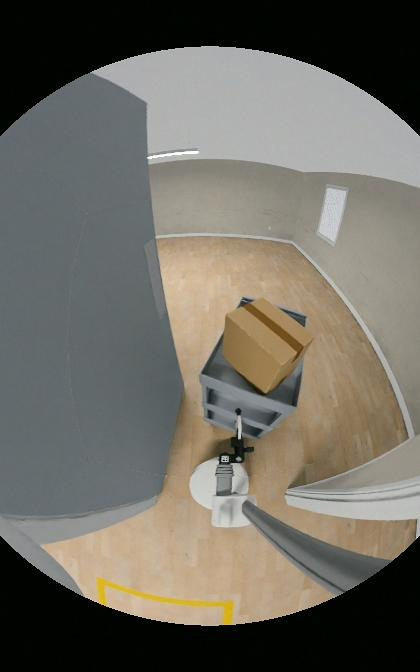

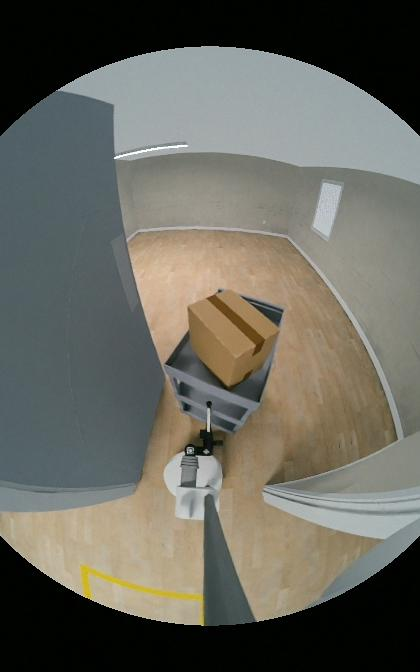

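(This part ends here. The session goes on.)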